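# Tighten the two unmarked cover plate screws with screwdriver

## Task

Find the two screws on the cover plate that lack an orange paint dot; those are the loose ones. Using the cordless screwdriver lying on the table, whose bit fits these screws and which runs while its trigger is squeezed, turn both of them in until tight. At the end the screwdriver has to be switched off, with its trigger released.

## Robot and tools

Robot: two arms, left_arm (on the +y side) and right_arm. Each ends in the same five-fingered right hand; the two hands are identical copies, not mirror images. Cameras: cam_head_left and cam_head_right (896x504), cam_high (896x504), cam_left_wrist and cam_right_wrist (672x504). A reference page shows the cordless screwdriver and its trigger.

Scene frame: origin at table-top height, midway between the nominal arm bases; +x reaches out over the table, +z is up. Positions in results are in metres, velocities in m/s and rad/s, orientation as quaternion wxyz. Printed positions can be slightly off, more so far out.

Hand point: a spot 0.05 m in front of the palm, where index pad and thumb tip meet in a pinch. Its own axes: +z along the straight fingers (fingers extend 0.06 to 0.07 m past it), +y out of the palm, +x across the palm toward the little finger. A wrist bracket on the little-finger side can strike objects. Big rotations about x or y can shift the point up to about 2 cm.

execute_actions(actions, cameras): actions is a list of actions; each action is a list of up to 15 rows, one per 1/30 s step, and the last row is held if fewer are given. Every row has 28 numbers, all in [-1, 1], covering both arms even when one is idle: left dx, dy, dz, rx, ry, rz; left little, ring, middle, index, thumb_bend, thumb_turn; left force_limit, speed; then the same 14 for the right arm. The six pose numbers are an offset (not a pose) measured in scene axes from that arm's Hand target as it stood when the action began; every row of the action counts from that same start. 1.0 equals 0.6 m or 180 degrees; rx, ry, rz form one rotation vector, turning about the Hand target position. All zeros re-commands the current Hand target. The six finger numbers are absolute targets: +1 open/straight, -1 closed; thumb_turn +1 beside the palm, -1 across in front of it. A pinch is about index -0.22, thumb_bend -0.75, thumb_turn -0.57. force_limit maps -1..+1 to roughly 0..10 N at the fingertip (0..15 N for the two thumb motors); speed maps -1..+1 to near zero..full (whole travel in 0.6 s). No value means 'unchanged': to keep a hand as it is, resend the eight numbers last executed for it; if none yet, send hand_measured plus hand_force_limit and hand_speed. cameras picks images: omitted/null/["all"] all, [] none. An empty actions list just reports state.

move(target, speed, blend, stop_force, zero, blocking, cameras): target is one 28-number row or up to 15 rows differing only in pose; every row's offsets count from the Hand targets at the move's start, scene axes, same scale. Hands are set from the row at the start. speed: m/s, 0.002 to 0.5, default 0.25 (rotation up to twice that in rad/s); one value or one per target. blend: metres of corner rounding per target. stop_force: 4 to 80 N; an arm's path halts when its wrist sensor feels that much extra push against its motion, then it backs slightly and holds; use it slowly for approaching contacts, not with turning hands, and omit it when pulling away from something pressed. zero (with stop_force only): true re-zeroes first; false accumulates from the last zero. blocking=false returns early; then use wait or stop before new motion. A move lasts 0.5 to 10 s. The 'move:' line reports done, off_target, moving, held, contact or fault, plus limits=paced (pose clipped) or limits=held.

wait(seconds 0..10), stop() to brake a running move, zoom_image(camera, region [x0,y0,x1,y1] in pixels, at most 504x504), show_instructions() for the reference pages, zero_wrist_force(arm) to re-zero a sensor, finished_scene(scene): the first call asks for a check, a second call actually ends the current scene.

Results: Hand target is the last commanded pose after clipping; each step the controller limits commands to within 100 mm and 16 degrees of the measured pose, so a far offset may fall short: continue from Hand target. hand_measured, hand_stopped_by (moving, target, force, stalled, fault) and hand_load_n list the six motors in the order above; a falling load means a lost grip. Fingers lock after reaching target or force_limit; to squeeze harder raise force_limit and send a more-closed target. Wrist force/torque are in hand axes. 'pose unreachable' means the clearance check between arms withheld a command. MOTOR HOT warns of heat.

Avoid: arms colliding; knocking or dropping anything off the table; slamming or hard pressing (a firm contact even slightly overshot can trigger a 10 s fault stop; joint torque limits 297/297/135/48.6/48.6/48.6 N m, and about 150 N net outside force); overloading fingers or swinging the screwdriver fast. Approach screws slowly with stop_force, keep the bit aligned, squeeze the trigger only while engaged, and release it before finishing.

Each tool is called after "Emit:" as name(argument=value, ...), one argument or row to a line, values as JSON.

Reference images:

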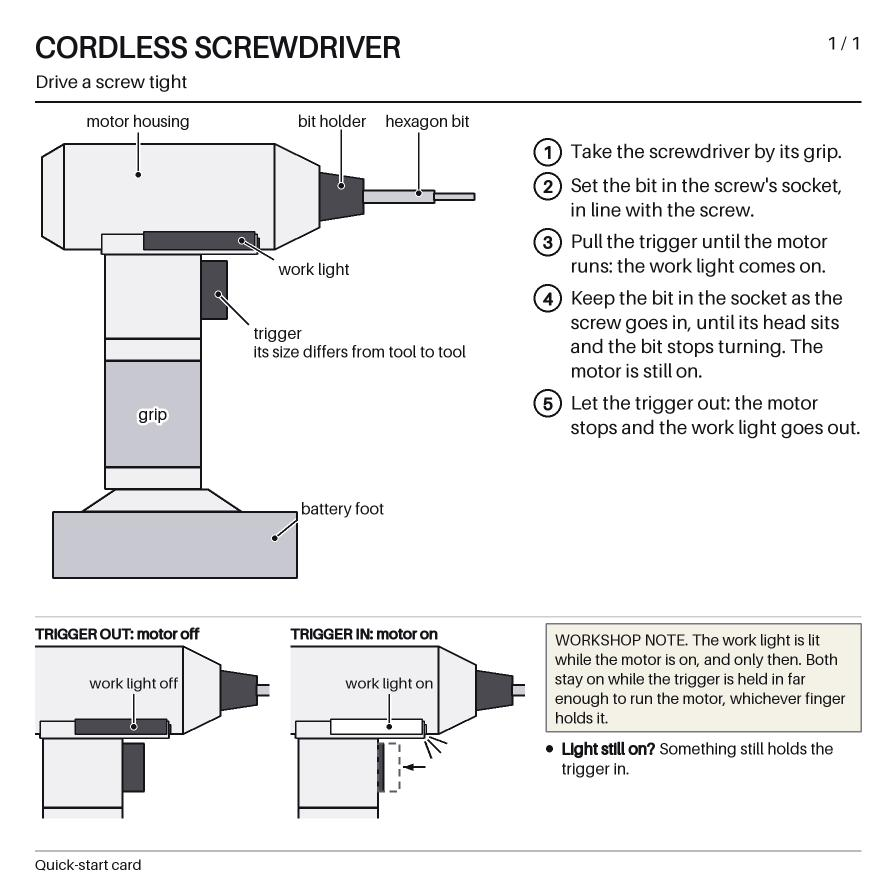

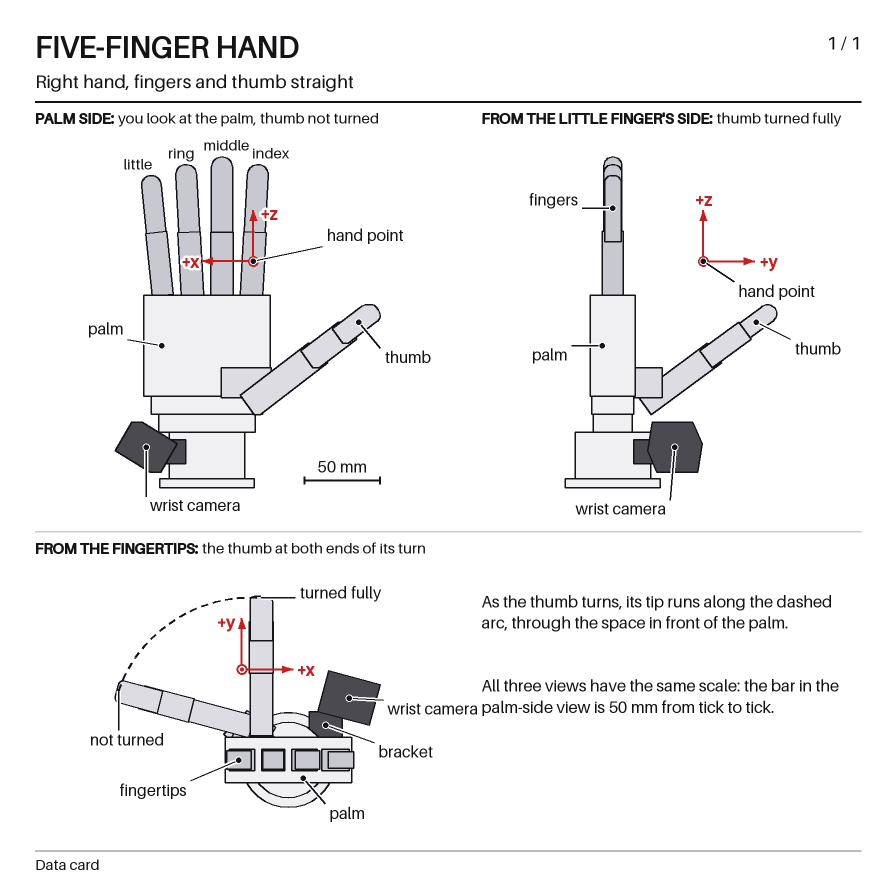

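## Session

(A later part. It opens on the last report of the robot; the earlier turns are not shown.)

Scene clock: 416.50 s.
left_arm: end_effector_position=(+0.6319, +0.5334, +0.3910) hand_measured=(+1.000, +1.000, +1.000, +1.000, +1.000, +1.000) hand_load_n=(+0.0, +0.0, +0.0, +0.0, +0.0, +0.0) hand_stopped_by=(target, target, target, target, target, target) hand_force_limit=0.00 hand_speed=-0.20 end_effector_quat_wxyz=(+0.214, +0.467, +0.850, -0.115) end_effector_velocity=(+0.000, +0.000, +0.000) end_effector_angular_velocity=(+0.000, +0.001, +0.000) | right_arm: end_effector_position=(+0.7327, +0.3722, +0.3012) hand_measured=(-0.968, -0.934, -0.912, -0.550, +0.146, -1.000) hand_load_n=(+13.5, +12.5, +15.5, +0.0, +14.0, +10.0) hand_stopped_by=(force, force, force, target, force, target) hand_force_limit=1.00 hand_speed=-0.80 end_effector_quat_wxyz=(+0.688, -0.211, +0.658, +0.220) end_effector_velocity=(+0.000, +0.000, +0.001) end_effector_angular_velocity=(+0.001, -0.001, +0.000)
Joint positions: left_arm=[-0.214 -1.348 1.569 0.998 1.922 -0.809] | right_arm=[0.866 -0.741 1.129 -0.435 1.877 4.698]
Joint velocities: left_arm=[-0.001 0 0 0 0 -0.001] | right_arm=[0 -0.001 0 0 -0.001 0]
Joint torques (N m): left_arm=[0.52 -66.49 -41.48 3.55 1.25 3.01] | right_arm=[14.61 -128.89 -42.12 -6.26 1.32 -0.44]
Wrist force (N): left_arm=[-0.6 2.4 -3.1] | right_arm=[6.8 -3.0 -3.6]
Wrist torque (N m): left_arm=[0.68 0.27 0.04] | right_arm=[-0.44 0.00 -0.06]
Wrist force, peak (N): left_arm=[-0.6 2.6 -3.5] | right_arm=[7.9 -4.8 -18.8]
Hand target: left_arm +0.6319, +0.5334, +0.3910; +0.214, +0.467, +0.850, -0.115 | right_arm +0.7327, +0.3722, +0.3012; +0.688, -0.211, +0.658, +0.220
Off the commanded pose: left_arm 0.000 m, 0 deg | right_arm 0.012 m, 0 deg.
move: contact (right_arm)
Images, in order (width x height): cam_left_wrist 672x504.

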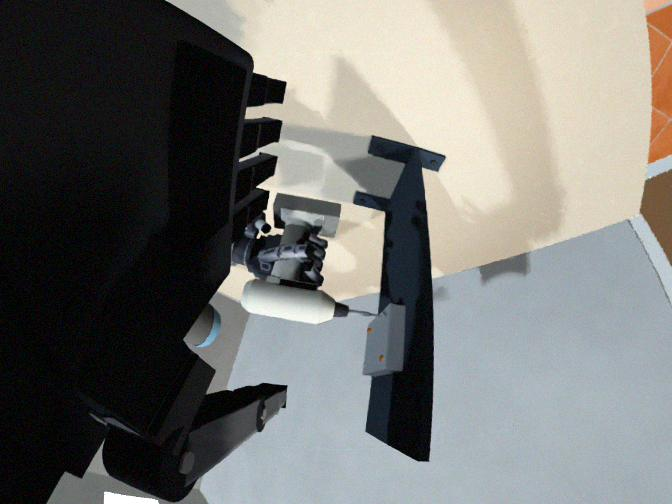

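Emit:
move(
  target=[0,0,0,0,0,0,1,1,1,1,1,1,0,-0.2,0,0,0,0,0,0,-1,-1,-1,-0.96,-0.96,-1,1,-0.5],
  cameras=[],
)

Emit:
move(
  target=[0,0,0,0,0,0,1,1,1,1,1,1,0,-0.2,0.0201,0.0149,0,0,0,0,-1,-1,-1,-0.96,-0.96,-1,1,-0.5],
  speed=0.006,
  stop_force=5,
  cameras=["cam_left_wrist","cam_high"],
)

Emit:
zoom_image(
  camera="cam_left_wrist",
  region=[357, 297, 393, 333],
)

Emit:
zoom_image(
  camera="cam_left_wrist",
  region=[230, 230, 350, 350],
)

Scene clock: 417.47 s.
left_arm: end_effector_position=(+0.6319, +0.5334, +0.3910) hand_measured=(+1.000, +1.000, +1.000, +1.000, +1.000, +1.000) hand_load_n=(+0.0, +0.0, +0.0, +0.0, +0.0, +0.0) hand_stopped_by=(target, target, target, target, target, target) hand_force_limit=0.00 hand_speed=-0.20 end_effector_quat_wxyz=(+0.214, +0.467, +0.850, -0.115) end_effector_velocity=(+0.000, +0.000, +0.000) end_effector_angular_velocity=(+0.000, +0.000, +0.000) | right_arm: end_effector_position=(+0.7327, +0.3722, +0.3012) hand_measured=(-0.968, -0.934, -0.912, -0.876, +0.146, -1.000) hand_load_n=(+13.5, +12.0, +15.5, +11.5, +13.5, +10.0) hand_stopped_by=(force, force, force, force, force, target) hand_force_limit=1.00 hand_speed=-0.50 end_effector_quat_wxyz=(+0.688, -0.211, +0.658, +0.220) end_effector_velocity=(+0.000, +0.000, -0.001) end_effector_angular_velocity=(-0.001, +0.000, +0.000)
Joint positions: left_arm=[-0.214 -1.348 1.569 0.998 1.922 -0.809] | right_arm=[0.866 -0.741 1.129 -0.435 1.877 4.698]
Joint velocities: left_arm=[0.001 0 0 0 0 0] | right_arm=[0 0 0 0 0 0]
Joint torques (N m): left_arm=[0.71 -66.49 -40.13 3.14 1.06 2.59] | right_arm=[9.14 -128.78 -43.71 -5.5 1.43 -0.55]
Wrist force (N): left_arm=[-0.4 2.6 -3.3] | right_arm=[7.1 -2.3 -6.9]
Wrist torque (N m): left_arm=[0.73 0.25 0.05] | right_arm=[-0.37 -0.13 -0.05]
Wrist force, peak (N): left_arm=[-0.5 2.3 -3.5] | right_arm=[7.5 -2.6 -7.4]
Hand target: left_arm +0.6319, +0.5334, +0.3910; +0.214, +0.467, +0.850, -0.115 | right_arm +0.7327, +0.3722, +0.3012; +0.688, -0.211, +0.658, +0.220
Off the commanded pose: left_arm 0.000 m, 0 deg | right_arm 0.000 m, 0 deg.
move: done
No camera images: "cameras" was empty.

Scene clock: 418.23 s.
left_arm: end_effector_position=(+0.6319, +0.5334, +0.3910) hand_measured=(+1.000, +1.000, +1.000, +1.000, +1.000, +1.000) hand_load_n=(+0.0, +0.0, +0.0, +0.0, +0.0, +0.0) hand_stopped_by=(target, target, target, target, target, target) hand_force_limit=0.00 hand_speed=-0.20 end_effector_quat_wxyz=(+0.214, +0.467, +0.850, -0.115) end_effector_velocity=(+0.000, +0.000, +0.000) end_effector_angular_velocity=(+0.000, +0.000, +0.000) | right_arm: end_effector_position=(+0.7327, +0.3723, +0.3012) hand_measured=(-0.968, -0.934, -0.912, -0.876, +0.146, -1.000) hand_load_n=(+13.5, +12.5, +15.5, +11.5, +14.0, +9.5) hand_stopped_by=(force, force, force, force, force, target) hand_force_limit=1.00 hand_speed=-0.50 end_effector_quat_wxyz=(+0.688, -0.211, +0.658, +0.220) end_effector_velocity=(+0.000, +0.000, -0.001) end_effector_angular_velocity=(-0.002, +0.001, +0.000)
Joint positions: left_arm=[-0.214 -1.348 1.569 0.998 1.922 -0.809] | right_arm=[0.866 -0.741 1.129 -0.435 1.877 4.698]
Joint velocities: left_arm=[0 0 0 -0.001 0 0] | right_arm=[0 0 0 0.001 0 0]
Joint torques (N m): left_arm=[1.18 -67.1 -38.95 2.96 1.42 2.36] | right_arm=[-0.4 -127.59 -41.74 -6.92 1.69 -0.65]
Wrist force (N): left_arm=[-0.6 2.2 -3.3] | right_arm=[7.1 -2.8 -7.4]
Wrist torque (N m): left_arm=[0.66 0.29 0.03] | right_arm=[-0.44 -0.12 -0.07]
Wrist force, peak (N): left_arm=[-0.2 2.5 -3.4] | right_arm=[7.2 -1.6 -17.3]
Hand target: left_arm +0.6319, +0.5334, +0.3910; +0.214, +0.467, +0.850, -0.115 | right_arm +0.7327, +0.3723, +0.3012; +0.688, -0.211, +0.658, +0.220
Off the commanded pose: left_arm 0.000 m, 0 deg | right_arm 0.015 m, 0 deg.
move: contact (right_arm)
Images, in order (width x height): cam_high 896x504, cam_left_wrist 672x504.

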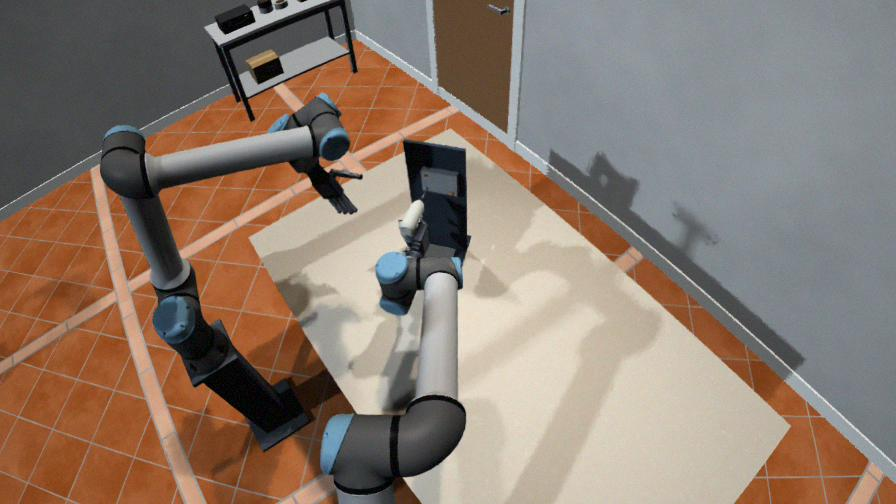

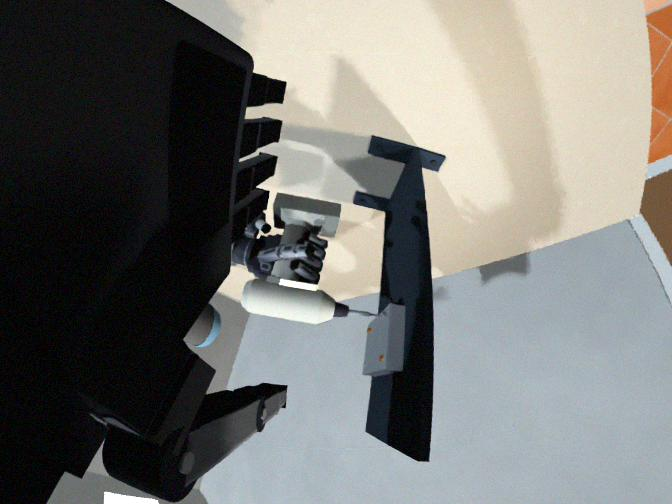

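Scaled by 14.000 from the camera's 672x504 image, which has a finer 960x720 frame.

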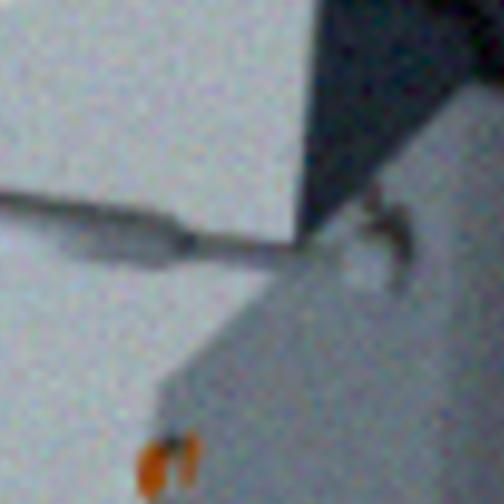

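Scaled by 4.200 from the camera's 672x504 image, which has a finer 960x720 frame.

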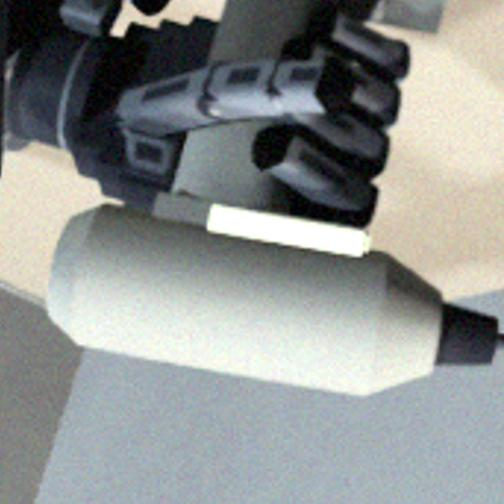

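Emit:
zoom_image(
  camera="cam_high",
  region=[412, 172, 442, 202],
)

Emit:
move(
  target=[0,0,0,0,0,0,1,1,1,1,1,1,0,-0.2,0,0,0.0025,0,0,0,-1,-1,-1,-0.96,-0.96,-1,1,-0.5],
  speed=0.01,
  cameras=[],
)

Emit:
move(
  target=[0,0,0,0,0,0,1,1,1,1,1,1,0,-0.2,0.0201,0.0149,0,0,0,0,-1,-1,-1,-0.96,-0.96,-1,1,-0.5],
  speed=0.006,
  stop_force=4,
  cameras=["cam_left_wrist","cam_high"],
)

Emit:
zoom_image(
  camera="cam_left_wrist",
  region=[357, 297, 393, 333],
)

Scaled by 16.800.

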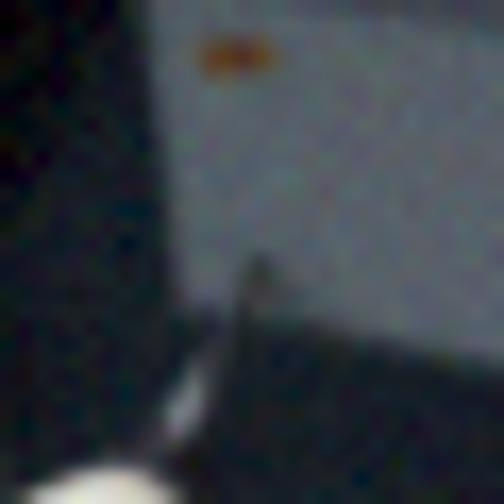

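Scene clock: 419.23 s.
left_arm: end_effector_position=(+0.6319, +0.5334, +0.3910) hand_measured=(+1.000, +1.000, +1.000, +1.000, +1.000, +1.000) hand_load_n=(+0.0, +0.0, +0.0, +0.0, +0.0, +0.0) hand_stopped_by=(target, target, target, target, target, target) hand_force_limit=0.00 hand_speed=-0.20 end_effector_quat_wxyz=(+0.214, +0.467, +0.850, -0.115) end_effector_velocity=(+0.000, +0.000, +0.000) end_effector_angular_velocity=(+0.000, +0.000, +0.001) | right_arm: end_effector_position=(+0.7327, +0.3723, +0.3027) hand_measured=(-0.968, -0.934, -0.912, -0.876, +0.146, -1.000) hand_load_n=(+13.5, +12.0, +15.5, +11.0, +14.0, +9.5) hand_stopped_by=(force, force, force, force, force, target) hand_force_limit=1.00 hand_speed=-0.50 end_effector_quat_wxyz=(+0.688, -0.211, +0.658, +0.220) end_effector_velocity=(+0.000, +0.000, -0.001) end_effector_angular_velocity=(+0.000, +0.000, +0.000)
Joint positions: left_arm=[-0.214 -1.348 1.569 0.998 1.922 -0.809] | right_arm=[0.866 -0.742 1.128 -0.433 1.877 4.698]
Joint velocities: left_arm=[0 -0.001 0 0 -0.001 -0.001] | right_arm=[0 0.001 0 -0.001 0 0]
Joint torques (N m): left_arm=[-0.52 -67.48 -38.8 3.07 1.29 1.82] | right_arm=[-5.52 -126.17 -53.33 -2.61 1.94 -0.54]
Wrist force (N): left_arm=[-0.4 2.1 -3.3] | right_arm=[7.1 -2.5 -7.2]
Wrist torque (N m): left_arm=[0.66 0.25 0.04] | right_arm=[-0.39 -0.09 -0.06]
Wrist force, peak (N): left_arm=[-0.6 2.4 -3.4] | right_arm=[7.4 -2.7 -7.3]
Hand target: left_arm +0.6319, +0.5334, +0.3910; +0.214, +0.467, +0.850, -0.115 | right_arm +0.7327, +0.3723, +0.3027; +0.688, -0.211, +0.658, +0.220
Off the commanded pose: left_arm 0.000 m, 0 deg | right_arm 0.000 m, 0 deg.
move: done
No camera images: "cameras" was empty.

Scene clock: 420.03 s.
left_arm: end_effector_position=(+0.6319, +0.5334, +0.3910) hand_measured=(+1.000, +1.000, +1.000, +1.000, +1.000, +1.000) hand_load_n=(+0.0, -0.5, +0.0, +0.0, +0.0, -0.5) hand_stopped_by=(target, target, target, target, target, target) hand_force_limit=0.00 hand_speed=-0.20 end_effector_quat_wxyz=(+0.214, +0.467, +0.850, -0.115) end_effector_velocity=(+0.000, +0.000, +0.000) end_effector_angular_velocity=(+0.000, -0.001, -0.002) | right_arm: end_effector_position=(+0.7327, +0.3723, +0.3028) hand_measured=(-0.968, -0.934, -0.912, -0.876, +0.146, -1.000) hand_load_n=(+13.0, +12.5, +15.5, +11.0, +14.5, +9.5) hand_stopped_by=(force, force, force, force, force, target) hand_force_limit=1.00 hand_speed=-0.50 end_effector_quat_wxyz=(+0.688, -0.211, +0.658, +0.220) end_effector_velocity=(+0.000, +0.000, +0.003) end_effector_angular_velocity=(+0.002, -0.001, +0.000)
Joint positions: left_arm=[-0.214 -1.348 1.569 0.998 1.922 -0.809] | right_arm=[0.866 -0.742 1.128 -0.433 1.877 4.698]
Joint velocities: left_arm=[0 -0.001 0 0 0 0.002] | right_arm=[0 -0.003 0 0 0 0]
Joint torques (N m): left_arm=[0.11 -66.42 -39.15 2.81 1.14 2.46] | right_arm=[-6.63 -129.86 -43.16 -7.3 0.86 -0.41]
Wrist force (N): left_arm=[-0.5 2.0 -3.1] | right_arm=[7.5 -2.6 -10.2]
Wrist torque (N m): left_arm=[0.62 0.25 0.03] | right_arm=[-0.39 -0.18 -0.06]
Wrist force, peak (N): left_arm=[-0.2 2.6 -3.5] | right_arm=[7.8 -2.2 -18.8]
Hand target: left_arm +0.6319, +0.5334, +0.3910; +0.214, +0.467, +0.850, -0.115 | right_arm +0.7327, +0.3723, +0.3028; +0.688, -0.211, +0.658, +0.220
Off the commanded pose: left_arm 0.000 m, 0 deg | right_arm 0.015 m, 0 deg.
move: contact (right_arm)
Images, in order (width x height): cam_high 896x504, cam_left_wrist 672x504.

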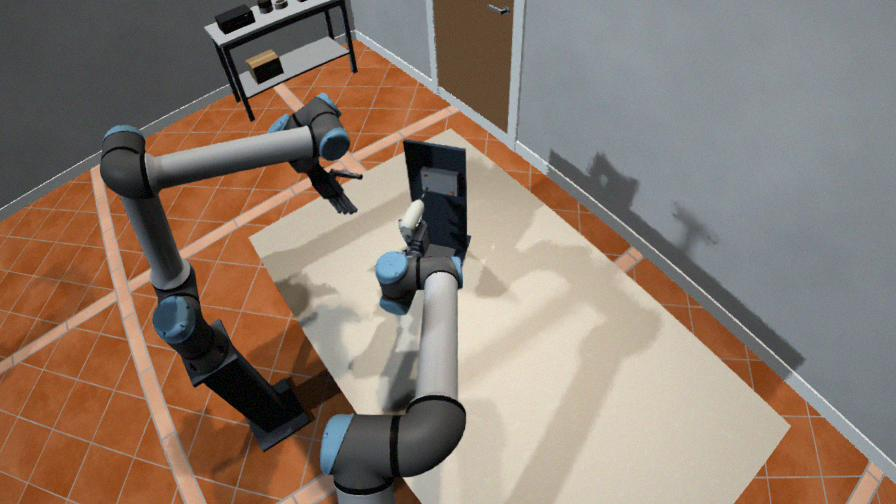

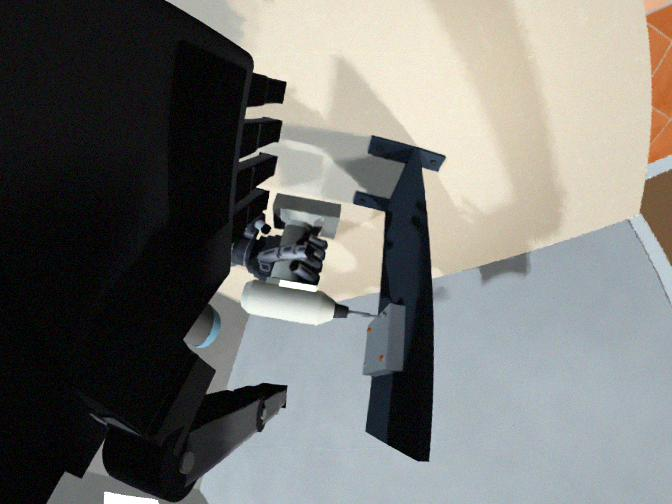

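Scaled by 14.000 from the camera's 672x504 image, which has a finer 960x720 frame.

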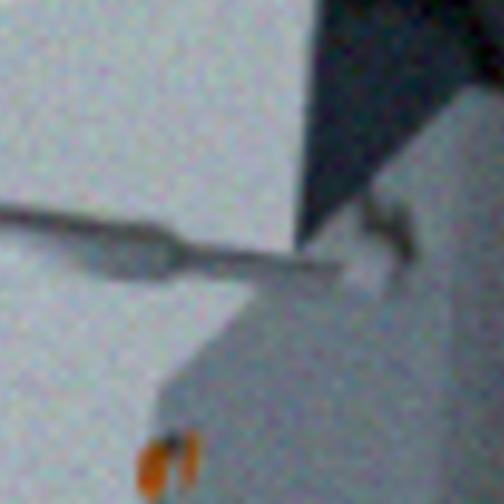

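Emit:
move(
  target=[0,0,0,0,0,0,1,1,1,1,1,1,0,-0.2,-0.0015,0.002,-0.0017,0,0,0,-1,-1,-1,-0.96,-0.96,-1,1,-0.5],
  speed=0.01,
  cameras=[],
)

Emit:
move(
  target=[0,0,0,0,0,0,1,1,1,1,1,1,0,-0.2,0.0201,0.0149,0,0,0,0,-1,-1,-1,-0.96,-0.96,-1,1,-0.5],
  speed=0.006,
  stop_force=4,
  cameras=[],
)

Emit:
move(
  target=[0,0,0,0,0,0,1,1,1,1,1,1,0,-0.2,0,0,-0.002,0,0,0,-1,-1,-1,-0.96,-0.96,-1,1,-0.5],
  speed=0.01,
  cameras=[],
)

Emit:
move(
  target=[0,0,0,0,0,0,1,1,1,1,1,1,0,-0.2,0.0201,0.0149,0,0,0,0,-1,-1,-1,-0.96,-0.96,-1,1,-0.5],
  speed=0.006,
  stop_force=4,
  cameras=["cam_left_wrist","cam_high"],
)

Emit:
zoom_image(
  camera="cam_left_wrist",
  region=[357, 297, 393, 333],
)

Emit:
zoom_image(
  camera="cam_high",
  region=[412, 172, 442, 202],
)

Scene clock: 421.23 s.
left_arm: end_effector_position=(+0.6319, +0.5334, +0.3910) hand_measured=(+1.000, +1.000, +1.000, +1.000, +1.000, +1.000) hand_load_n=(+0.0, +0.0, +0.0, +0.0, +0.0, +0.0) hand_stopped_by=(target, target, target, target, target, target) hand_force_limit=0.00 hand_speed=-0.20 end_effector_quat_wxyz=(+0.214, +0.467, +0.850, -0.115) end_effector_velocity=(+0.000, +0.000, +0.000) end_effector_angular_velocity=(-0.001, +0.000, +0.000) | right_arm: end_effector_position=(+0.7318, +0.3735, +0.3018) hand_measured=(-0.968, -0.934, -0.912, -0.876, +0.146, -1.000) hand_load_n=(+13.5, +12.0, +15.0, +11.5, +14.5, +9.5) hand_stopped_by=(force, force, force, force, force, target) hand_force_limit=1.00 hand_speed=-0.50 end_effector_quat_wxyz=(+0.688, -0.211, +0.658, +0.220) end_effector_velocity=(+0.000, +0.000, +0.001) end_effector_angular_velocity=(+0.000, +0.000, +0.000)
Joint positions: left_arm=[-0.214 -1.348 1.569 0.998 1.922 -0.809] | right_arm=[0.867 -0.74 1.126 -0.433 1.878 4.698]
Joint velocities: left_arm=[0 0 0 0 0.001 -0.001] | right_arm=[0 -0.001 0 0.001 0 0]
Joint torques (N m): left_arm=[-1.45 -67.99 -39.75 2.86 1.24 2.41] | right_arm=[7.09 -112.74 -52.17 -6.88 2.35 -1.98]
Wrist force (N): left_arm=[-0.6 2.1 -3.1] | right_arm=[7.0 -2.4 -8.6]
Wrist torque (N m): left_arm=[0.63 0.28 0.02] | right_arm=[-0.45 -0.22 -0.08]
Wrist force, peak (N): left_arm=[-0.2 2.3 -3.6] | right_arm=[7.5 -3.0 -10.4]
Hand target: left_arm +0.6319, +0.5334, +0.3910; +0.214, +0.467, +0.850, -0.115 | right_arm +0.7318, +0.3735, +0.3018; +0.688, -0.211, +0.658, +0.220
Off the commanded pose: left_arm 0.000 m, 0 deg | right_arm 0.000 m, 0 deg.
move: done
No camera images: "cameras" was empty.

Scene clock: 422.30 s.
left_arm: end_effector_position=(+0.6319, +0.5334, +0.3910) hand_measured=(+1.000, +1.000, +1.000, +1.000, +1.000, +1.000) hand_load_n=(+0.0, +0.0, +0.0, +0.0, +0.0, +0.0) hand_stopped_by=(target, target, target, target, target, target) hand_force_limit=0.00 hand_speed=-0.20 end_effector_quat_wxyz=(+0.214, +0.467, +0.850, -0.115) end_effector_velocity=(+0.000, +0.000, +0.000) end_effector_angular_velocity=(+0.000, -0.001, -0.001) | right_arm: end_effector_position=(+0.7318, +0.3736, +0.3018) hand_measured=(-0.968, -0.934, -0.912, -0.876, +0.146, -1.000) hand_load_n=(+13.5, +12.0, +15.0, +11.5, +14.5, +9.5) hand_stopped_by=(force, force, force, force, force, target) hand_force_limit=1.00 hand_speed=-0.50 end_effector_quat_wxyz=(+0.688, -0.211, +0.658, +0.220) end_effector_velocity=(+0.000, +0.000, -0.001) end_effector_angular_velocity=(-0.001, +0.001, +0.000)
Joint positions: left_arm=[-0.214 -1.348 1.569 0.998 1.922 -0.809] | right_arm=[0.867 -0.74 1.126 -0.433 1.878 4.698]
Joint velocities: left_arm=[0 0 0 0 0 0.001] | right_arm=[0 0.001 0 0 0 0]
Joint torques (N m): left_arm=[4.63 -65.48 -38.92 2.77 0.9 2.89] | right_arm=[-0.64 -129.05 -43.19 -6.9 2.02 -1.56]
Wrist force (N): left_arm=[-0.2 2.3 -3.1] | right_arm=[6.7 -2.6 -9.1]
Wrist torque (N m): left_arm=[0.67 0.21 0.05] | right_arm=[-0.49 -0.18 -0.12]
Wrist force, peak (N): left_arm=[-0.5 2.4 -3.6] | right_arm=[6.6 -0.3 -16.9]
Hand target: left_arm +0.6319, +0.5334, +0.3910; +0.214, +0.467, +0.850, -0.115 | right_arm +0.7319, +0.3736, +0.3018; +0.688, -0.211, +0.658, +0.220
Off the commanded pose: left_arm 0.000 m, 0 deg | right_arm 0.015 m, 0 deg.
move: contact (right_arm)
No camera images: "cameras" was empty.

Scene clock: 423.00 s.
left_arm: end_effector_position=(+0.6319, +0.5334, +0.3910) hand_measured=(+1.000, +1.000, +1.000, +1.000, +1.000, +1.000) hand_load_n=(+0.0, +0.0, +0.0, +0.0, +0.0, +0.0) hand_stopped_by=(target, target, target, target, target, target) hand_force_limit=0.00 hand_speed=-0.20 end_effector_quat_wxyz=(+0.214, +0.467, +0.850, -0.115) end_effector_velocity=(+0.000, +0.001, +0.000) end_effector_angular_velocity=(+0.001, -0.001, +0.001) | right_arm: end_effector_position=(+0.7318, +0.3736, +0.3006) hand_measured=(-0.968, -0.934, -0.912, -0.876, +0.146, -1.000) hand_load_n=(+13.5, +12.0, +15.0, +11.0, +14.5, +9.5) hand_stopped_by=(force, force, force, force, force, target) hand_force_limit=1.00 hand_speed=-0.50 end_effector_quat_wxyz=(+0.688, -0.211, +0.658, +0.220) end_effector_velocity=(+0.000, +0.000, +0.000) end_effector_angular_velocity=(+0.000, +0.000, +0.000)
Joint positions: left_arm=[-0.214 -1.348 1.569 0.998 1.922 -0.809] | right_arm=[0.867 -0.739 1.127 -0.435 1.878 4.698]
Joint velocities: left_arm=[0.001 0 0 0 -0.001 0] | right_arm=[0 0 0 0 0 0]
Joint torques (N m): left_arm=[2.14 -66.52 -37.11 2.83 1.3 2.59] | right_arm=[-5.8 -111.57 -42.08 -6.28 2.32 -1.08]
Wrist force (N): left_arm=[-0.4 1.8 -3.3] | right_arm=[6.4 -2.3 -6.4]
Wrist torque (N m): left_arm=[0.61 0.25 0.03] | right_arm=[-0.52 -0.10 -0.11]
Wrist force, peak (N): left_arm=[-0.3 2.7 -3.5] | right_arm=[6.8 -2.1 -9.4]
Hand target: left_arm +0.6319, +0.5334, +0.3910; +0.214, +0.467, +0.850, -0.115 | right_arm +0.7319, +0.3736, +0.3006; +0.688, -0.211, +0.658, +0.220
Off the commanded pose: left_arm 0.000 m, 0 deg | right_arm 0.000 m, 0 deg.
move: done
No camera images: "cameras" was empty.

Scene clock: 424.10 s.
left_arm: end_effector_position=(+0.6319, +0.5334, +0.3910) hand_measured=(+1.000, +1.000, +1.000, +1.000, +1.000, +1.000) hand_load_n=(+0.0, +0.0, +0.0, +0.0, +0.0, +0.0) hand_stopped_by=(target, target, target, target, target, target) hand_force_limit=0.00 hand_speed=-0.20 end_effector_quat_wxyz=(+0.214, +0.467, +0.850, -0.115) end_effector_velocity=(+0.000, +0.001, +0.000) end_effector_angular_velocity=(+0.000, +0.001, +0.002) | right_arm: end_effector_position=(+0.7319, +0.3736, +0.3005) hand_measured=(-0.968, -0.934, -0.912, -0.876, +0.146, -1.000) hand_load_n=(+13.5, +12.0, +15.0, +11.0, +14.5, +9.0) hand_stopped_by=(force, force, force, force, force, target) hand_force_limit=1.00 hand_speed=-0.50 end_effector_quat_wxyz=(+0.688, -0.211, +0.658, +0.220) end_effector_velocity=(+0.000, +0.000, +0.001) end_effector_angular_velocity=(+0.000, +0.000, +0.000)
Joint positions: left_arm=[-0.214 -1.348 1.569 0.998 1.922 -0.809] | right_arm=[0.867 -0.739 1.127 -0.434 1.878 4.698]
Joint velocities: left_arm=[0.002 0.001 0 0 0.001 0] | right_arm=[0 -0.001 0 0 0 0]
Joint torques (N m): left_arm=[3.8 -61.71 -38.01 2.35 1.17 2.74] | right_arm=[-3.12 -125.85 -42.39 -6.35 1.14 -0.99]
Wrist force (N): left_arm=[-0.4 2.3 -3.4] | right_arm=[6.1 -2.4 -7.8]
Wrist torque (N m): left_arm=[0.70 0.25 0.04] | right_arm=[-0.51 -0.12 -0.14]
Wrist force, peak (N): left_arm=[-0.5 2.6 -3.3] | right_arm=[4.9 -1.0 -15.0]
Hand target: left_arm +0.6319, +0.5334, +0.3910; +0.214, +0.467, +0.850, -0.115 | right_arm +0.7319, +0.3737, +0.3005; +0.688, -0.211, +0.658, +0.220
Off the commanded pose: left_arm 0.000 m, 0 deg | right_arm 0.015 m, 0 deg.
move: contact (right_arm)
Images, in order (width x height): cam_high 896x504, cam_left_wrist 672x504.

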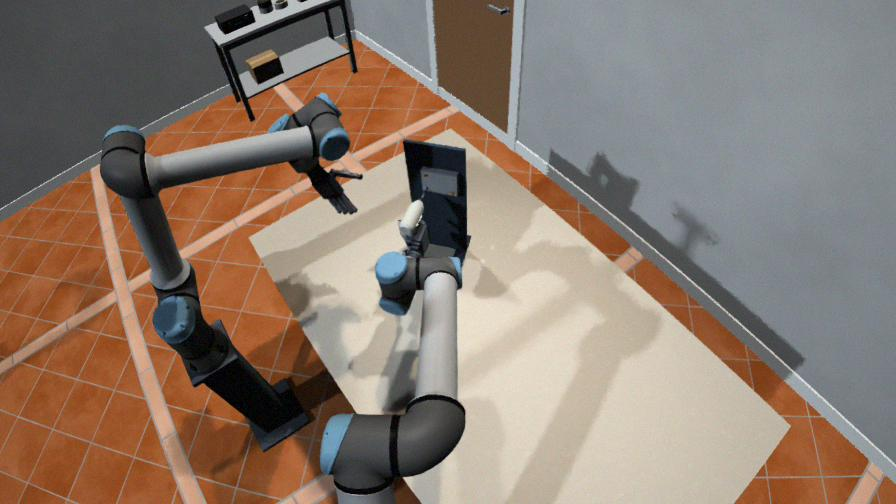

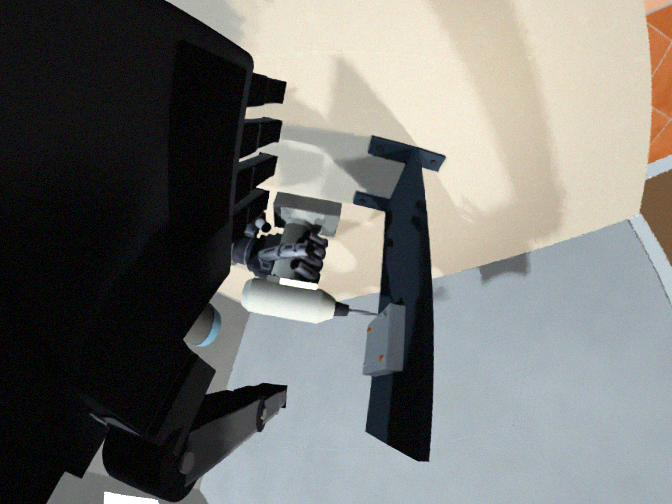

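Scaled by 14.000 from the camera's 672x504 image, which has a finer 960x720 frame.

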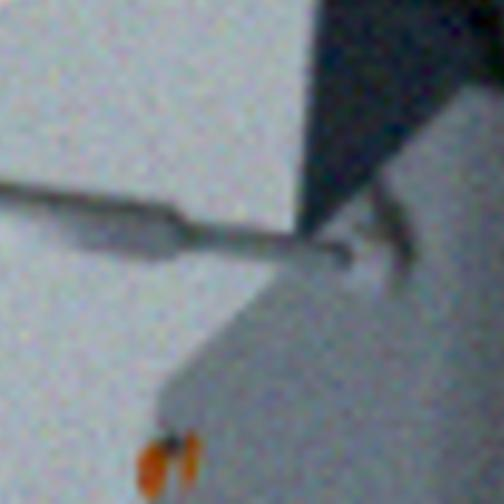

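Scaled by 16.800.

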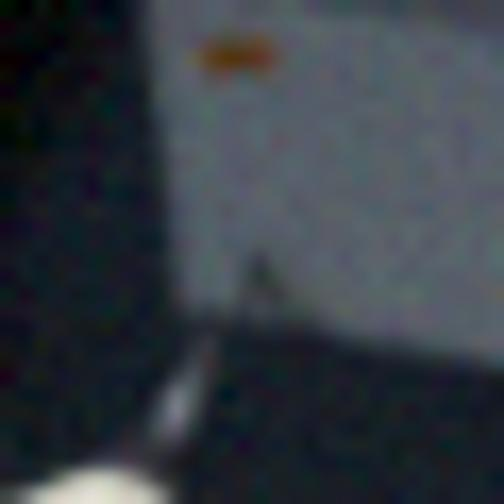

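Emit:
move(
  target=[0,0,0,0,0,0,1,1,1,1,1,1,0,-0.2,-0.001,0.0013,-0.0008,0,0,0,-1,-1,-1,-0.96,-0.96,-1,1,-0.5],
  speed=0.01,
  cameras=[],
)

Emit:
move(
  target=[0,0,0,0,0,0,1,1,1,1,1,1,0,-0.2,0.0201,0.0149,0,0,0,0,-1,-1,-1,-0.96,-0.96,-1,1,-0.5],
  speed=0.006,
  stop_force=4,
  cameras=[],
)

Emit:
move(
  target=[0,0,0,0,0,0,1,1,1,1,1,1,0,-0.2,-0.001,0.0013,0,0,0,0,-1,-1,-1,-0.96,-0.96,-1,1,-0.5],
  speed=0.01,
  cameras=[],
)

Emit:
move(
  target=[0,0,0,0,0,0,1,1,1,1,1,1,0,-0.2,0.0201,0.0149,0,0,0,0,-1,-1,-1,-0.96,-0.96,-1,1,-0.5],
  speed=0.006,
  stop_force=4,
  cameras=["cam_left_wrist"],
)

Emit:
zoom_image(
  camera="cam_left_wrist",
  region=[357, 297, 393, 333],
)

Scene clock: 425.20 s.
left_arm: end_effector_position=(+0.6319, +0.5334, +0.3910) hand_measured=(+1.000, +1.000, +1.000, +1.000, +1.000, +1.000) hand_load_n=(+0.0, +0.0, +0.0, +0.0, +0.0, +0.0) hand_stopped_by=(target, target, target, target, target, target) hand_force_limit=0.00 hand_speed=-0.20 end_effector_quat_wxyz=(+0.214, +0.467, +0.850, -0.115) end_effector_velocity=(+0.000, +0.000, +0.000) end_effector_angular_velocity=(+0.000, -0.001, +0.000) | right_arm: end_effector_position=(+0.7313, +0.3744, +0.3001) hand_measured=(-0.968, -0.934, -0.912, -0.876, +0.146, -1.000) hand_load_n=(+13.5, +12.5, +15.0, +11.5, +14.5, +9.5) hand_stopped_by=(force, force, force, force, force, target) hand_force_limit=1.00 hand_speed=-0.50 end_effector_quat_wxyz=(+0.688, -0.211, +0.658, +0.220) end_effector_velocity=(+0.000, +0.000, +0.000) end_effector_angular_velocity=(+0.000, +0.000, +0.000)
Joint positions: left_arm=[-0.214 -1.348 1.569 0.998 1.922 -0.809] | right_arm=[0.868 -0.738 1.125 -0.434 1.879 4.698]
Joint velocities: left_arm=[-0.001 -0.001 0 -0.001 0 -0.001] | right_arm=[0 0 0 0 0 0]
Joint torques (N m): left_arm=[5.17 -64.37 -38.04 2.26 1.24 2] | right_arm=[11.52 -110.93 -51.38 -6.32 2.07 -2.04]
Wrist force (N): left_arm=[-0.6 2.7 -3.1] | right_arm=[5.8 -3.0 -5.6]
Wrist torque (N m): left_arm=[0.72 0.26 0.04] | right_arm=[-0.47 -0.12 -0.12]
Wrist force, peak (N): left_arm=[-0.3 2.4 -3.6] | right_arm=[6.6 -2.5 -7.6]
Hand target: left_arm +0.6319, +0.5334, +0.3910; +0.214, +0.467, +0.850, -0.115 | right_arm +0.7313, +0.3744, +0.3001; +0.688, -0.211, +0.658, +0.220
Off the commanded pose: left_arm 0.000 m, 0 deg | right_arm 0.000 m, 0 deg.
move: done
No camera images: "cameras" was empty.

Scene clock: 426.27 s.
left_arm: end_effector_position=(+0.6319, +0.5334, +0.3910) hand_measured=(+1.000, +1.000, +1.000, +1.000, +1.000, +1.000) hand_load_n=(+0.0, +0.5, +0.0, +0.0, +0.0, +0.0) hand_stopped_by=(target, target, target, target, target, target) hand_force_limit=0.00 hand_speed=-0.20 end_effector_quat_wxyz=(+0.214, +0.467, +0.850, -0.115) end_effector_velocity=(+0.000, +0.000, +0.000) end_effector_angular_velocity=(+0.001, +0.001, +0.000) | right_arm: end_effector_position=(+0.7313, +0.3745, +0.3001) hand_measured=(-0.968, -0.934, -0.912, -0.876, +0.146, -1.000) hand_load_n=(+13.5, +12.0, +15.0, +11.0, +15.0, +9.0) hand_stopped_by=(force, force, force, force, force, target) hand_force_limit=1.00 hand_speed=-0.50 end_effector_quat_wxyz=(+0.688, -0.211, +0.658, +0.220) end_effector_velocity=(+0.000, +0.000, +0.000) end_effector_angular_velocity=(+0.000, +0.000, +0.000)
Joint positions: left_arm=[-0.214 -1.348 1.569 0.998 1.922 -0.809] | right_arm=[0.868 -0.738 1.125 -0.434 1.879 4.698]
Joint velocities: left_arm=[0 0 0 0.001 -0.001 0] | right_arm=[0 0 0 0 0 0]
Joint torques (N m): left_arm=[5.96 -63.38 -37.71 3.03 1 2.59] | right_arm=[5.07 -127.62 -41.6 -6.3 1.69 -2.06]
Wrist force (N): left_arm=[-0.4 2.3 -3.0] | right_arm=[5.9 -2.9 -6.2]
Wrist torque (N m): left_arm=[0.67 0.24 0.05] | right_arm=[-0.41 -0.13 -0.10]
Wrist force, peak (N): left_arm=[-0.2 2.3 -3.5] | right_arm=[4.1 -2.6 -13.9]
Hand target: left_arm +0.6319, +0.5334, +0.3910; +0.214, +0.467, +0.850, -0.115 | right_arm +0.7313, +0.3745, +0.3001; +0.688, -0.211, +0.658, +0.220
Off the commanded pose: left_arm 0.000 m, 0 deg | right_arm 0.015 m, 0 deg.
move: contact (right_arm)
No camera images: "cameras" was empty.

Scene clock: 426.97 s.
left_arm: end_effector_position=(+0.6319, +0.5334, +0.3910) hand_measured=(+1.000, +1.000, +1.000, +1.000, +1.000, +1.000) hand_load_n=(+0.5, +0.0, +0.0, +0.0, +0.0, +0.0) hand_stopped_by=(target, target, target, target, target, target) hand_force_limit=0.00 hand_speed=-0.20 end_effector_quat_wxyz=(+0.214, +0.467, +0.850, -0.115) end_effector_velocity=(+0.000, +0.000, +0.000) end_effector_angular_velocity=(+0.000, -0.001, -0.001) | right_arm: end_effector_position=(+0.7307, +0.3753, +0.3001) hand_measured=(-0.968, -0.934, -0.912, -0.876, +0.146, -1.000) hand_load_n=(+13.5, +12.0, +14.5, +11.0, +15.0, +9.0) hand_stopped_by=(force, force, force, force, force, target) hand_force_limit=1.00 hand_speed=-0.50 end_effector_quat_wxyz=(+0.688, -0.211, +0.658, +0.220) end_effector_velocity=(+0.000, +0.000, +0.002) end_effector_angular_velocity=(+0.002, -0.001, +0.000)
Joint positions: left_arm=[-0.214 -1.348 1.569 0.998 1.922 -0.809] | right_arm=[0.869 -0.737 1.124 -0.434 1.88 4.698]
Joint velocities: left_arm=[0 -0.001 0 0 0 0.001] | right_arm=[0 -0.001 0 -0.001 0 0]
Joint torques (N m): left_arm=[4.54 -67.34 -37.08 2.34 1.23 2.42] | right_arm=[7.92 -113.14 -54.82 -3.12 1.85 -1.94]
Wrist force (N): left_arm=[-0.3 2.1 -3.4] | right_arm=[8.1 -3.5 -12.0]
Wrist torque (N m): left_arm=[0.65 0.23 0.04] | right_arm=[-0.22 -0.19 -0.01]
Wrist force, peak (N): left_arm=[0.0 2.6 -3.6] | right_arm=[8.2 -3.8 -12.2]
Hand target: left_arm +0.6319, +0.5334, +0.3910; +0.214, +0.467, +0.850, -0.115 | right_arm +0.7307, +0.3753, +0.3001; +0.688, -0.211, +0.658, +0.220
Off the commanded pose: left_arm 0.000 m, 0 deg | right_arm 0.000 m, 0 deg.
move: done
No camera images: "cameras" was empty.

Scene clock: 428.00 s.
left_arm: end_effector_position=(+0.6319, +0.5334, +0.3910) hand_measured=(+1.000, +1.000, +1.000, +1.000, +1.000, +1.000) hand_load_n=(+0.0, +0.0, +0.0, +0.0, +0.0, +0.0) hand_stopped_by=(target, target, target, target, target, target) hand_force_limit=0.00 hand_speed=-0.20 end_effector_quat_wxyz=(+0.214, +0.467, +0.850, -0.115) end_effector_velocity=(+0.000, +0.000, +0.000) end_effector_angular_velocity=(+0.000, +0.000, +0.000) | right_arm: end_effector_position=(+0.7307, +0.3753, +0.3001) hand_measured=(-0.968, -0.934, -0.912, -0.876, +0.146, -1.000) hand_load_n=(+13.0, +12.0, +15.0, +11.0, +14.5, +9.5) hand_stopped_by=(force, force, force, force, force, target) hand_force_limit=1.00 hand_speed=-0.50 end_effector_quat_wxyz=(+0.688, -0.211, +0.658, +0.220) end_effector_velocity=(+0.000, +0.000, +0.000) end_effector_angular_velocity=(+0.000, +0.000, +0.000)
Joint positions: left_arm=[-0.214 -1.348 1.569 0.998 1.922 -0.809] | right_arm=[0.869 -0.737 1.124 -0.434 1.88 4.698]
Joint velocities: left_arm=[0 0 0 0.001 0 0.001] | right_arm=[0 0 0 -0.001 0 0]
Joint torques (N m): left_arm=[5.14 -63.81 -36.23 1.74 0.78 2.39] | right_arm=[-5.76 -128.72 -45.83 -7.27 1.45 -1.81]
Wrist force (N): left_arm=[-0.9 1.9 -3.4] | right_arm=[8.3 -3.3 -14.4]
Wrist torque (N m): left_arm=[0.63 0.32 0.00] | right_arm=[-0.16 -0.22 -0.01]
Wrist force, peak (N): left_arm=[-0.6 2.4 -3.8] | right_arm=[9.1 -3.5 -23.3]
Hand target: left_arm +0.6319, +0.5334, +0.3910; +0.214, +0.467, +0.850, -0.115 | right_arm +0.7307, +0.3753, +0.3001; +0.688, -0.211, +0.658, +0.220
Off the commanded pose: left_arm 0.000 m, 0 deg | right_arm 0.015 m, 0 deg.
move: contact (right_arm)
Images, in order (width x height): cam_left_wrist 672x504.

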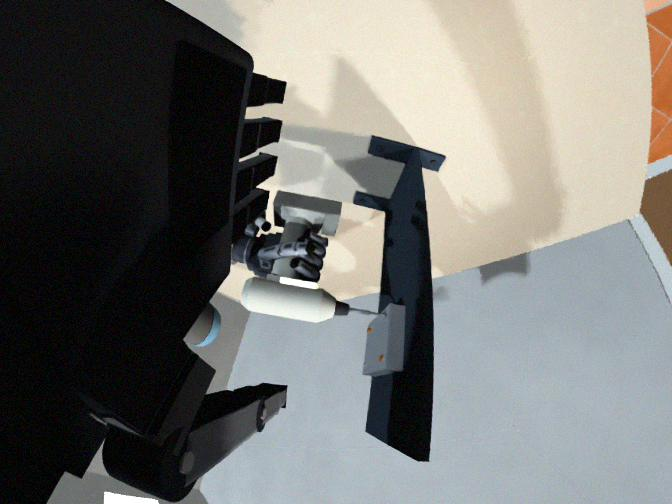

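Scaled by 14.000 from the camera's 672x504 image, which has a finer 960x720 frame.

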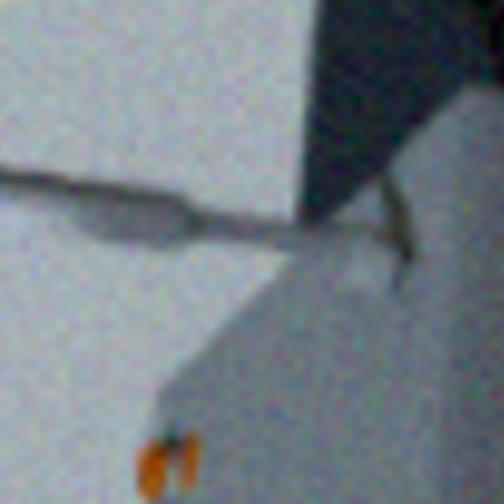

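Emit:
move(
  target=[0,0,0,0,0,0,1,1,1,1,1,1,0,-0.2,-0.0013,-0.001,0.002,0,0,0,-1,-1,-1,-0.96,-0.96,-1,1,-0.5],
  speed=0.01,
  cameras=[],
)

Emit:
move(
  target=[0,0,0,0,0,0,1,1,1,1,1,1,0,-0.2,0.0201,0.0149,0,0,0,0,-1,-1,-1,-0.96,-0.96,-1,1,-0.5],
  speed=0.006,
  stop_force=4,
  cameras=["cam_left_wrist"],
)

Emit:
zoom_image(
  camera="cam_left_wrist",
  region=[357, 297, 393, 333],
)

Emit:
move(
  target=[0,0,0,0,0,0,1,1,1,1,1,1,0,-0.2,-0.0013,-0.001,0.002,0,0,0,-1,-1,-1,-0.96,-0.96,-1,1,-0.5],
  speed=0.01,
  cameras=[],
)

Emit:
move(
  target=[0,0,0,0,0,0,1,1,1,1,1,1,0,-0.2,0.0201,0.0149,0,0,0,0,-1,-1,-1,-0.96,-0.96,-1,1,-0.5],
  speed=0.006,
  stop_force=4,
  cameras=["cam_left_wrist"],
)

Emit:
zoom_image(
  camera="cam_left_wrist",
  region=[357, 297, 393, 333],
)

Scene clock: 429.17 s.
left_arm: end_effector_position=(+0.6319, +0.5334, +0.3910) hand_measured=(+1.000, +1.000, +1.000, +1.000, +1.000, +1.000) hand_load_n=(+0.0, +0.0, +0.0, +0.0, +0.0, +0.0) hand_stopped_by=(target, target, target, target, target, target) hand_force_limit=0.00 hand_speed=-0.20 end_effector_quat_wxyz=(+0.214, +0.467, +0.850, -0.115) end_effector_velocity=(+0.000, +0.000, +0.001) end_effector_angular_velocity=(+0.000, -0.001, +0.000) | right_arm: end_effector_position=(+0.7300, +0.3747, +0.3013) hand_measured=(-0.968, -0.934, -0.912, -0.876, +0.146, -1.000) hand_load_n=(+12.5, +12.0, +15.0, +11.5, +15.0, +9.5) hand_stopped_by=(force, force, force, force, force, target) hand_force_limit=1.00 hand_speed=-0.50 end_effector_quat_wxyz=(+0.688, -0.211, +0.658, +0.220) end_effector_velocity=(-0.001, +0.000, +0.003) end_effector_angular_velocity=(+0.002, -0.001, +0.000)
Joint positions: left_arm=[-0.214 -1.348 1.569 0.998 1.922 -0.809] | right_arm=[0.869 -0.74 1.126 -0.434 1.88 4.698]
Joint velocities: left_arm=[0 -0.001 0 0 0 0] | right_arm=[0 -0.002 0 0 0 0]
Joint torques (N m): left_arm=[4.02 -66.7 -36.63 1.92 1.48 2.85] | right_arm=[15.52 -122.59 -42.56 -1.82 2.17 -1.93]
Wrist force (N): left_arm=[-0.4 2.3 -3.4] | right_arm=[7.0 -3.3 -3.1]
Wrist torque (N m): left_arm=[0.69 0.24 0.03] | right_arm=[-0.49 -0.03 -0.05]
Wrist force, peak (N): left_arm=[-0.5 2.5 -3.4] | right_arm=[8.2 -3.4 -14.3]
Hand target: left_arm +0.6319, +0.5334, +0.3910; +0.214, +0.467, +0.850, -0.115 | right_arm +0.7299, +0.3747, +0.3013; +0.688, -0.211, +0.658, +0.220
Off the commanded pose: left_arm 0.000 m, 0 deg | right_arm 0.000 m, 0 deg.
move: done
No camera images: "cameras" was empty.

Scene clock: 430.67 s.
left_arm: end_effector_position=(+0.6319, +0.5334, +0.3910) hand_measured=(+1.000, +1.000, +1.000, +1.000, +1.000, +1.000) hand_load_n=(+0.0, +0.0, +0.0, +0.0, +0.0, +0.0) hand_stopped_by=(target, target, target, target, target, target) hand_force_limit=0.00 hand_speed=-0.20 end_effector_quat_wxyz=(+0.214, +0.467, +0.850, -0.115) end_effector_velocity=(+0.000, +0.000, +0.000) end_effector_angular_velocity=(+0.001, +0.000, +0.001) | right_arm: end_effector_position=(+0.7308, +0.3756, +0.3013) hand_measured=(-0.968, -0.934, -0.912, -0.876, +0.146, -1.000) hand_load_n=(+12.0, +11.5, +15.0, +11.0, +15.0, +9.5) hand_stopped_by=(force, force, force, force, force, target) hand_force_limit=1.00 hand_speed=-0.50 end_effector_quat_wxyz=(+0.688, -0.211, +0.658, +0.220) end_effector_velocity=(+0.000, +0.000, +0.001) end_effector_angular_velocity=(+0.001, -0.001, +0.000)
Joint positions: left_arm=[-0.214 -1.348 1.569 0.998 1.922 -0.809] | right_arm=[0.869 -0.738 1.122 -0.432 1.88 4.698]
Joint velocities: left_arm=[0 0 0 0 -0.001 0] | right_arm=[0 0 0 0 0 0]
Joint torques (N m): left_arm=[4.48 -62.14 -36.72 1.82 1.29 2.73] | right_arm=[14.44 -128.84 -41.95 -6.31 1.39 -1.52]
Wrist force (N): left_arm=[-0.3 2.3 -3.5] | right_arm=[7.0 -3.3 -3.0]
Wrist torque (N m): left_arm=[0.69 0.23 0.05] | right_arm=[-0.51 -0.03 -0.05]
Wrist force, peak (N): left_arm=[-0.6 2.4 -3.5] | right_arm=[6.4 -5.2 -14.1]
Hand target: left_arm +0.6319, +0.5334, +0.3910; +0.214, +0.467, +0.850, -0.115 | right_arm +0.7308, +0.3756, +0.3013; +0.688, -0.211, +0.658, +0.220
Off the commanded pose: left_arm 0.000 m, 0 deg | right_arm 0.014 m, 0 deg.
move: contact (right_arm)
Images, in order (width x height): cam_left_wrist 672x504.

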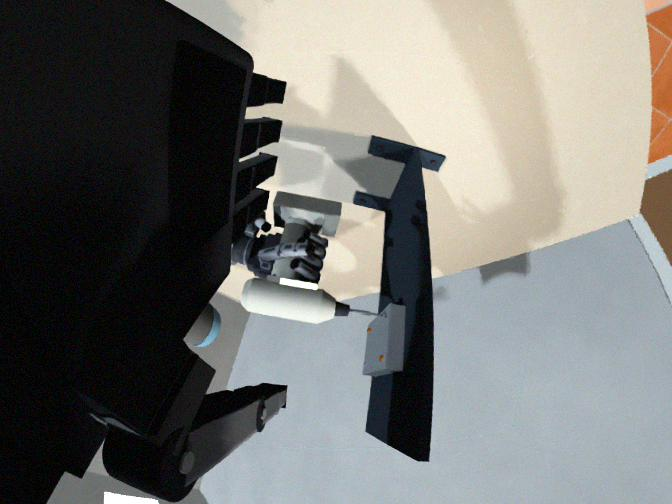

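Scaled by 14.000 from the camera's 672x504 image, which has a finer 960x720 frame.

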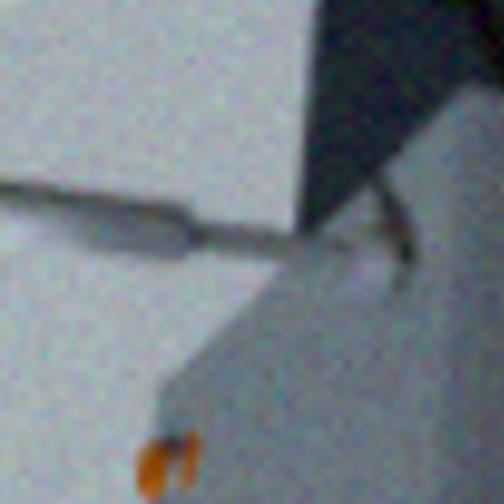

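Scene clock: 431.37 s.
left_arm: end_effector_position=(+0.6319, +0.5334, +0.3910) hand_measured=(+1.000, +1.000, +1.000, +1.000, +1.000, +1.000) hand_load_n=(+0.0, +0.0, +0.0, +0.0, +0.0, +0.0) hand_stopped_by=(target, target, target, target, target, target) hand_force_limit=0.00 hand_speed=-0.20 end_effector_quat_wxyz=(+0.214, +0.467, +0.850, -0.115) end_effector_velocity=(+0.000, +0.000, +0.000) end_effector_angular_velocity=(+0.000, +0.000, -0.001) | right_arm: end_effector_position=(+0.7300, +0.3749, +0.3026) hand_measured=(-0.968, -0.934, -0.912, -0.876, +0.146, -1.000) hand_load_n=(+12.5, +12.0, +15.0, +11.0, +15.0, +9.5) hand_stopped_by=(force, force, force, force, force, target) hand_force_limit=1.00 hand_speed=-0.50 end_effector_quat_wxyz=(+0.688, -0.211, +0.658, +0.220) end_effector_velocity=(+0.000, +0.000, -0.001) end_effector_angular_velocity=(+0.000, +0.000, +0.000)
Joint positions: left_arm=[-0.214 -1.348 1.569 0.998 1.922 -0.809] | right_arm=[0.869 -0.74 1.124 -0.432 1.88 4.698]
Joint velocities: left_arm=[0 0 0 0 0 0.001] | right_arm=[0 0.001 0 -0.001 0 0]
Joint torques (N m): left_arm=[11.47 -65.7 -35.56 1.91 1.17 2.47] | right_arm=[13.47 -121.87 -42.49 -1.7 2.13 -2.14]
Wrist force (N): left_arm=[-0.7 2.3 -3.2] | right_arm=[6.6 -3.1 -3.0]
Wrist torque (N m): left_arm=[0.67 0.29 0.02] | right_arm=[-0.47 0.02 -0.06]
Wrist force, peak (N): left_arm=[-0.3 2.7 -3.4] | right_arm=[7.1 -3.0 -3.5]
Hand target: left_arm +0.6319, +0.5334, +0.3910; +0.214, +0.467, +0.850, -0.115 | right_arm +0.7300, +0.3750, +0.3025; +0.688, -0.211, +0.658, +0.220
Off the commanded pose: left_arm 0.000 m, 0 deg | right_arm 0.000 m, 0 deg.
move: done
No camera images: "cameras" was empty.

Scene clock: 432.33 s.
left_arm: end_effector_position=(+0.6319, +0.5334, +0.3910) hand_measured=(+1.000, +1.000, +1.000, +1.000, +1.000, +1.000) hand_load_n=(+0.0, -0.5, +0.0, +0.0, +0.0, +0.0) hand_stopped_by=(target, target, target, target, target, target) hand_force_limit=0.00 hand_speed=-0.20 end_effector_quat_wxyz=(+0.214, +0.467, +0.850, -0.115) end_effector_velocity=(+0.000, +0.001, +0.000) end_effector_angular_velocity=(+0.000, +0.000, +0.000) | right_arm: end_effector_position=(+0.7306, +0.3756, +0.3026) hand_measured=(-0.968, -0.934, -0.912, -0.876, +0.146, -1.000) hand_load_n=(+12.5, +11.5, +15.0, +11.0, +15.0, +9.5) hand_stopped_by=(force, force, force, force, force, target) hand_force_limit=1.00 hand_speed=-0.50 end_effector_quat_wxyz=(+0.688, -0.211, +0.658, +0.220) end_effector_velocity=(+0.000, +0.000, +0.001) end_effector_angular_velocity=(+0.001, -0.001, +0.000)
Joint positions: left_arm=[-0.214 -1.348 1.569 0.998 1.922 -0.809] | right_arm=[0.869 -0.739 1.122 -0.43 1.88 4.698]
Joint velocities: left_arm=[0.001 0 0 0 0 0.001] | right_arm=[0 -0.001 0 0 0 0]
Joint torques (N m): left_arm=[5.91 -64.22 -36.3 1.92 0.86 2.34] | right_arm=[9.04 -129.94 -41.39 -6.52 2.13 -1.83]
Wrist force (N): left_arm=[-0.2 2.1 -3.5] | right_arm=[6.7 -3.6 -3.1]
Wrist torque (N m): left_arm=[0.66 0.22 0.05] | right_arm=[-0.54 0.01 -0.08]
Wrist force, peak (N): left_arm=[-0.6 2.7 -3.3] | right_arm=[7.3 -1.9 -18.7]
Hand target: left_arm +0.6319, +0.5334, +0.3910; +0.214, +0.467, +0.850, -0.115 | right_arm +0.7305, +0.3756, +0.3026; +0.688, -0.211, +0.658, +0.220
Off the commanded pose: left_arm 0.000 m, 0 deg | right_arm 0.014 m, 0 deg.
move: contact (right_arm)
Images, in order (width x height): cam_left_wrist 672x504.

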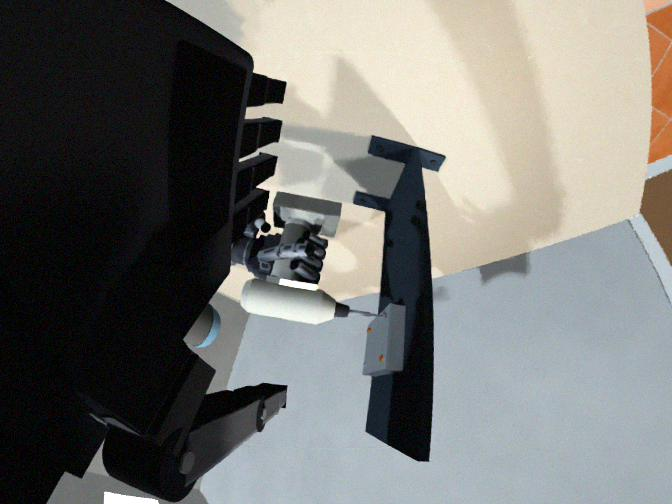

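Scaled by 14.000 from the camera's 672x504 image, which has a finer 960x720 frame.

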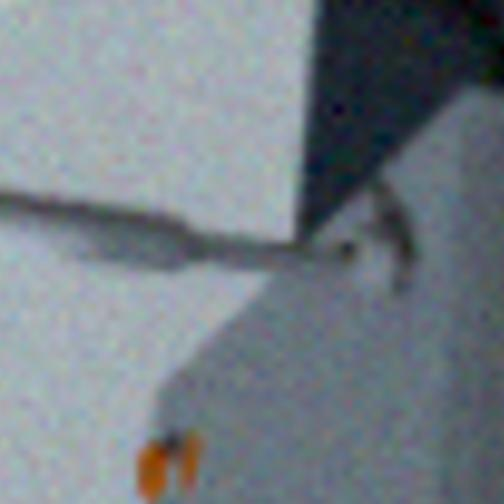

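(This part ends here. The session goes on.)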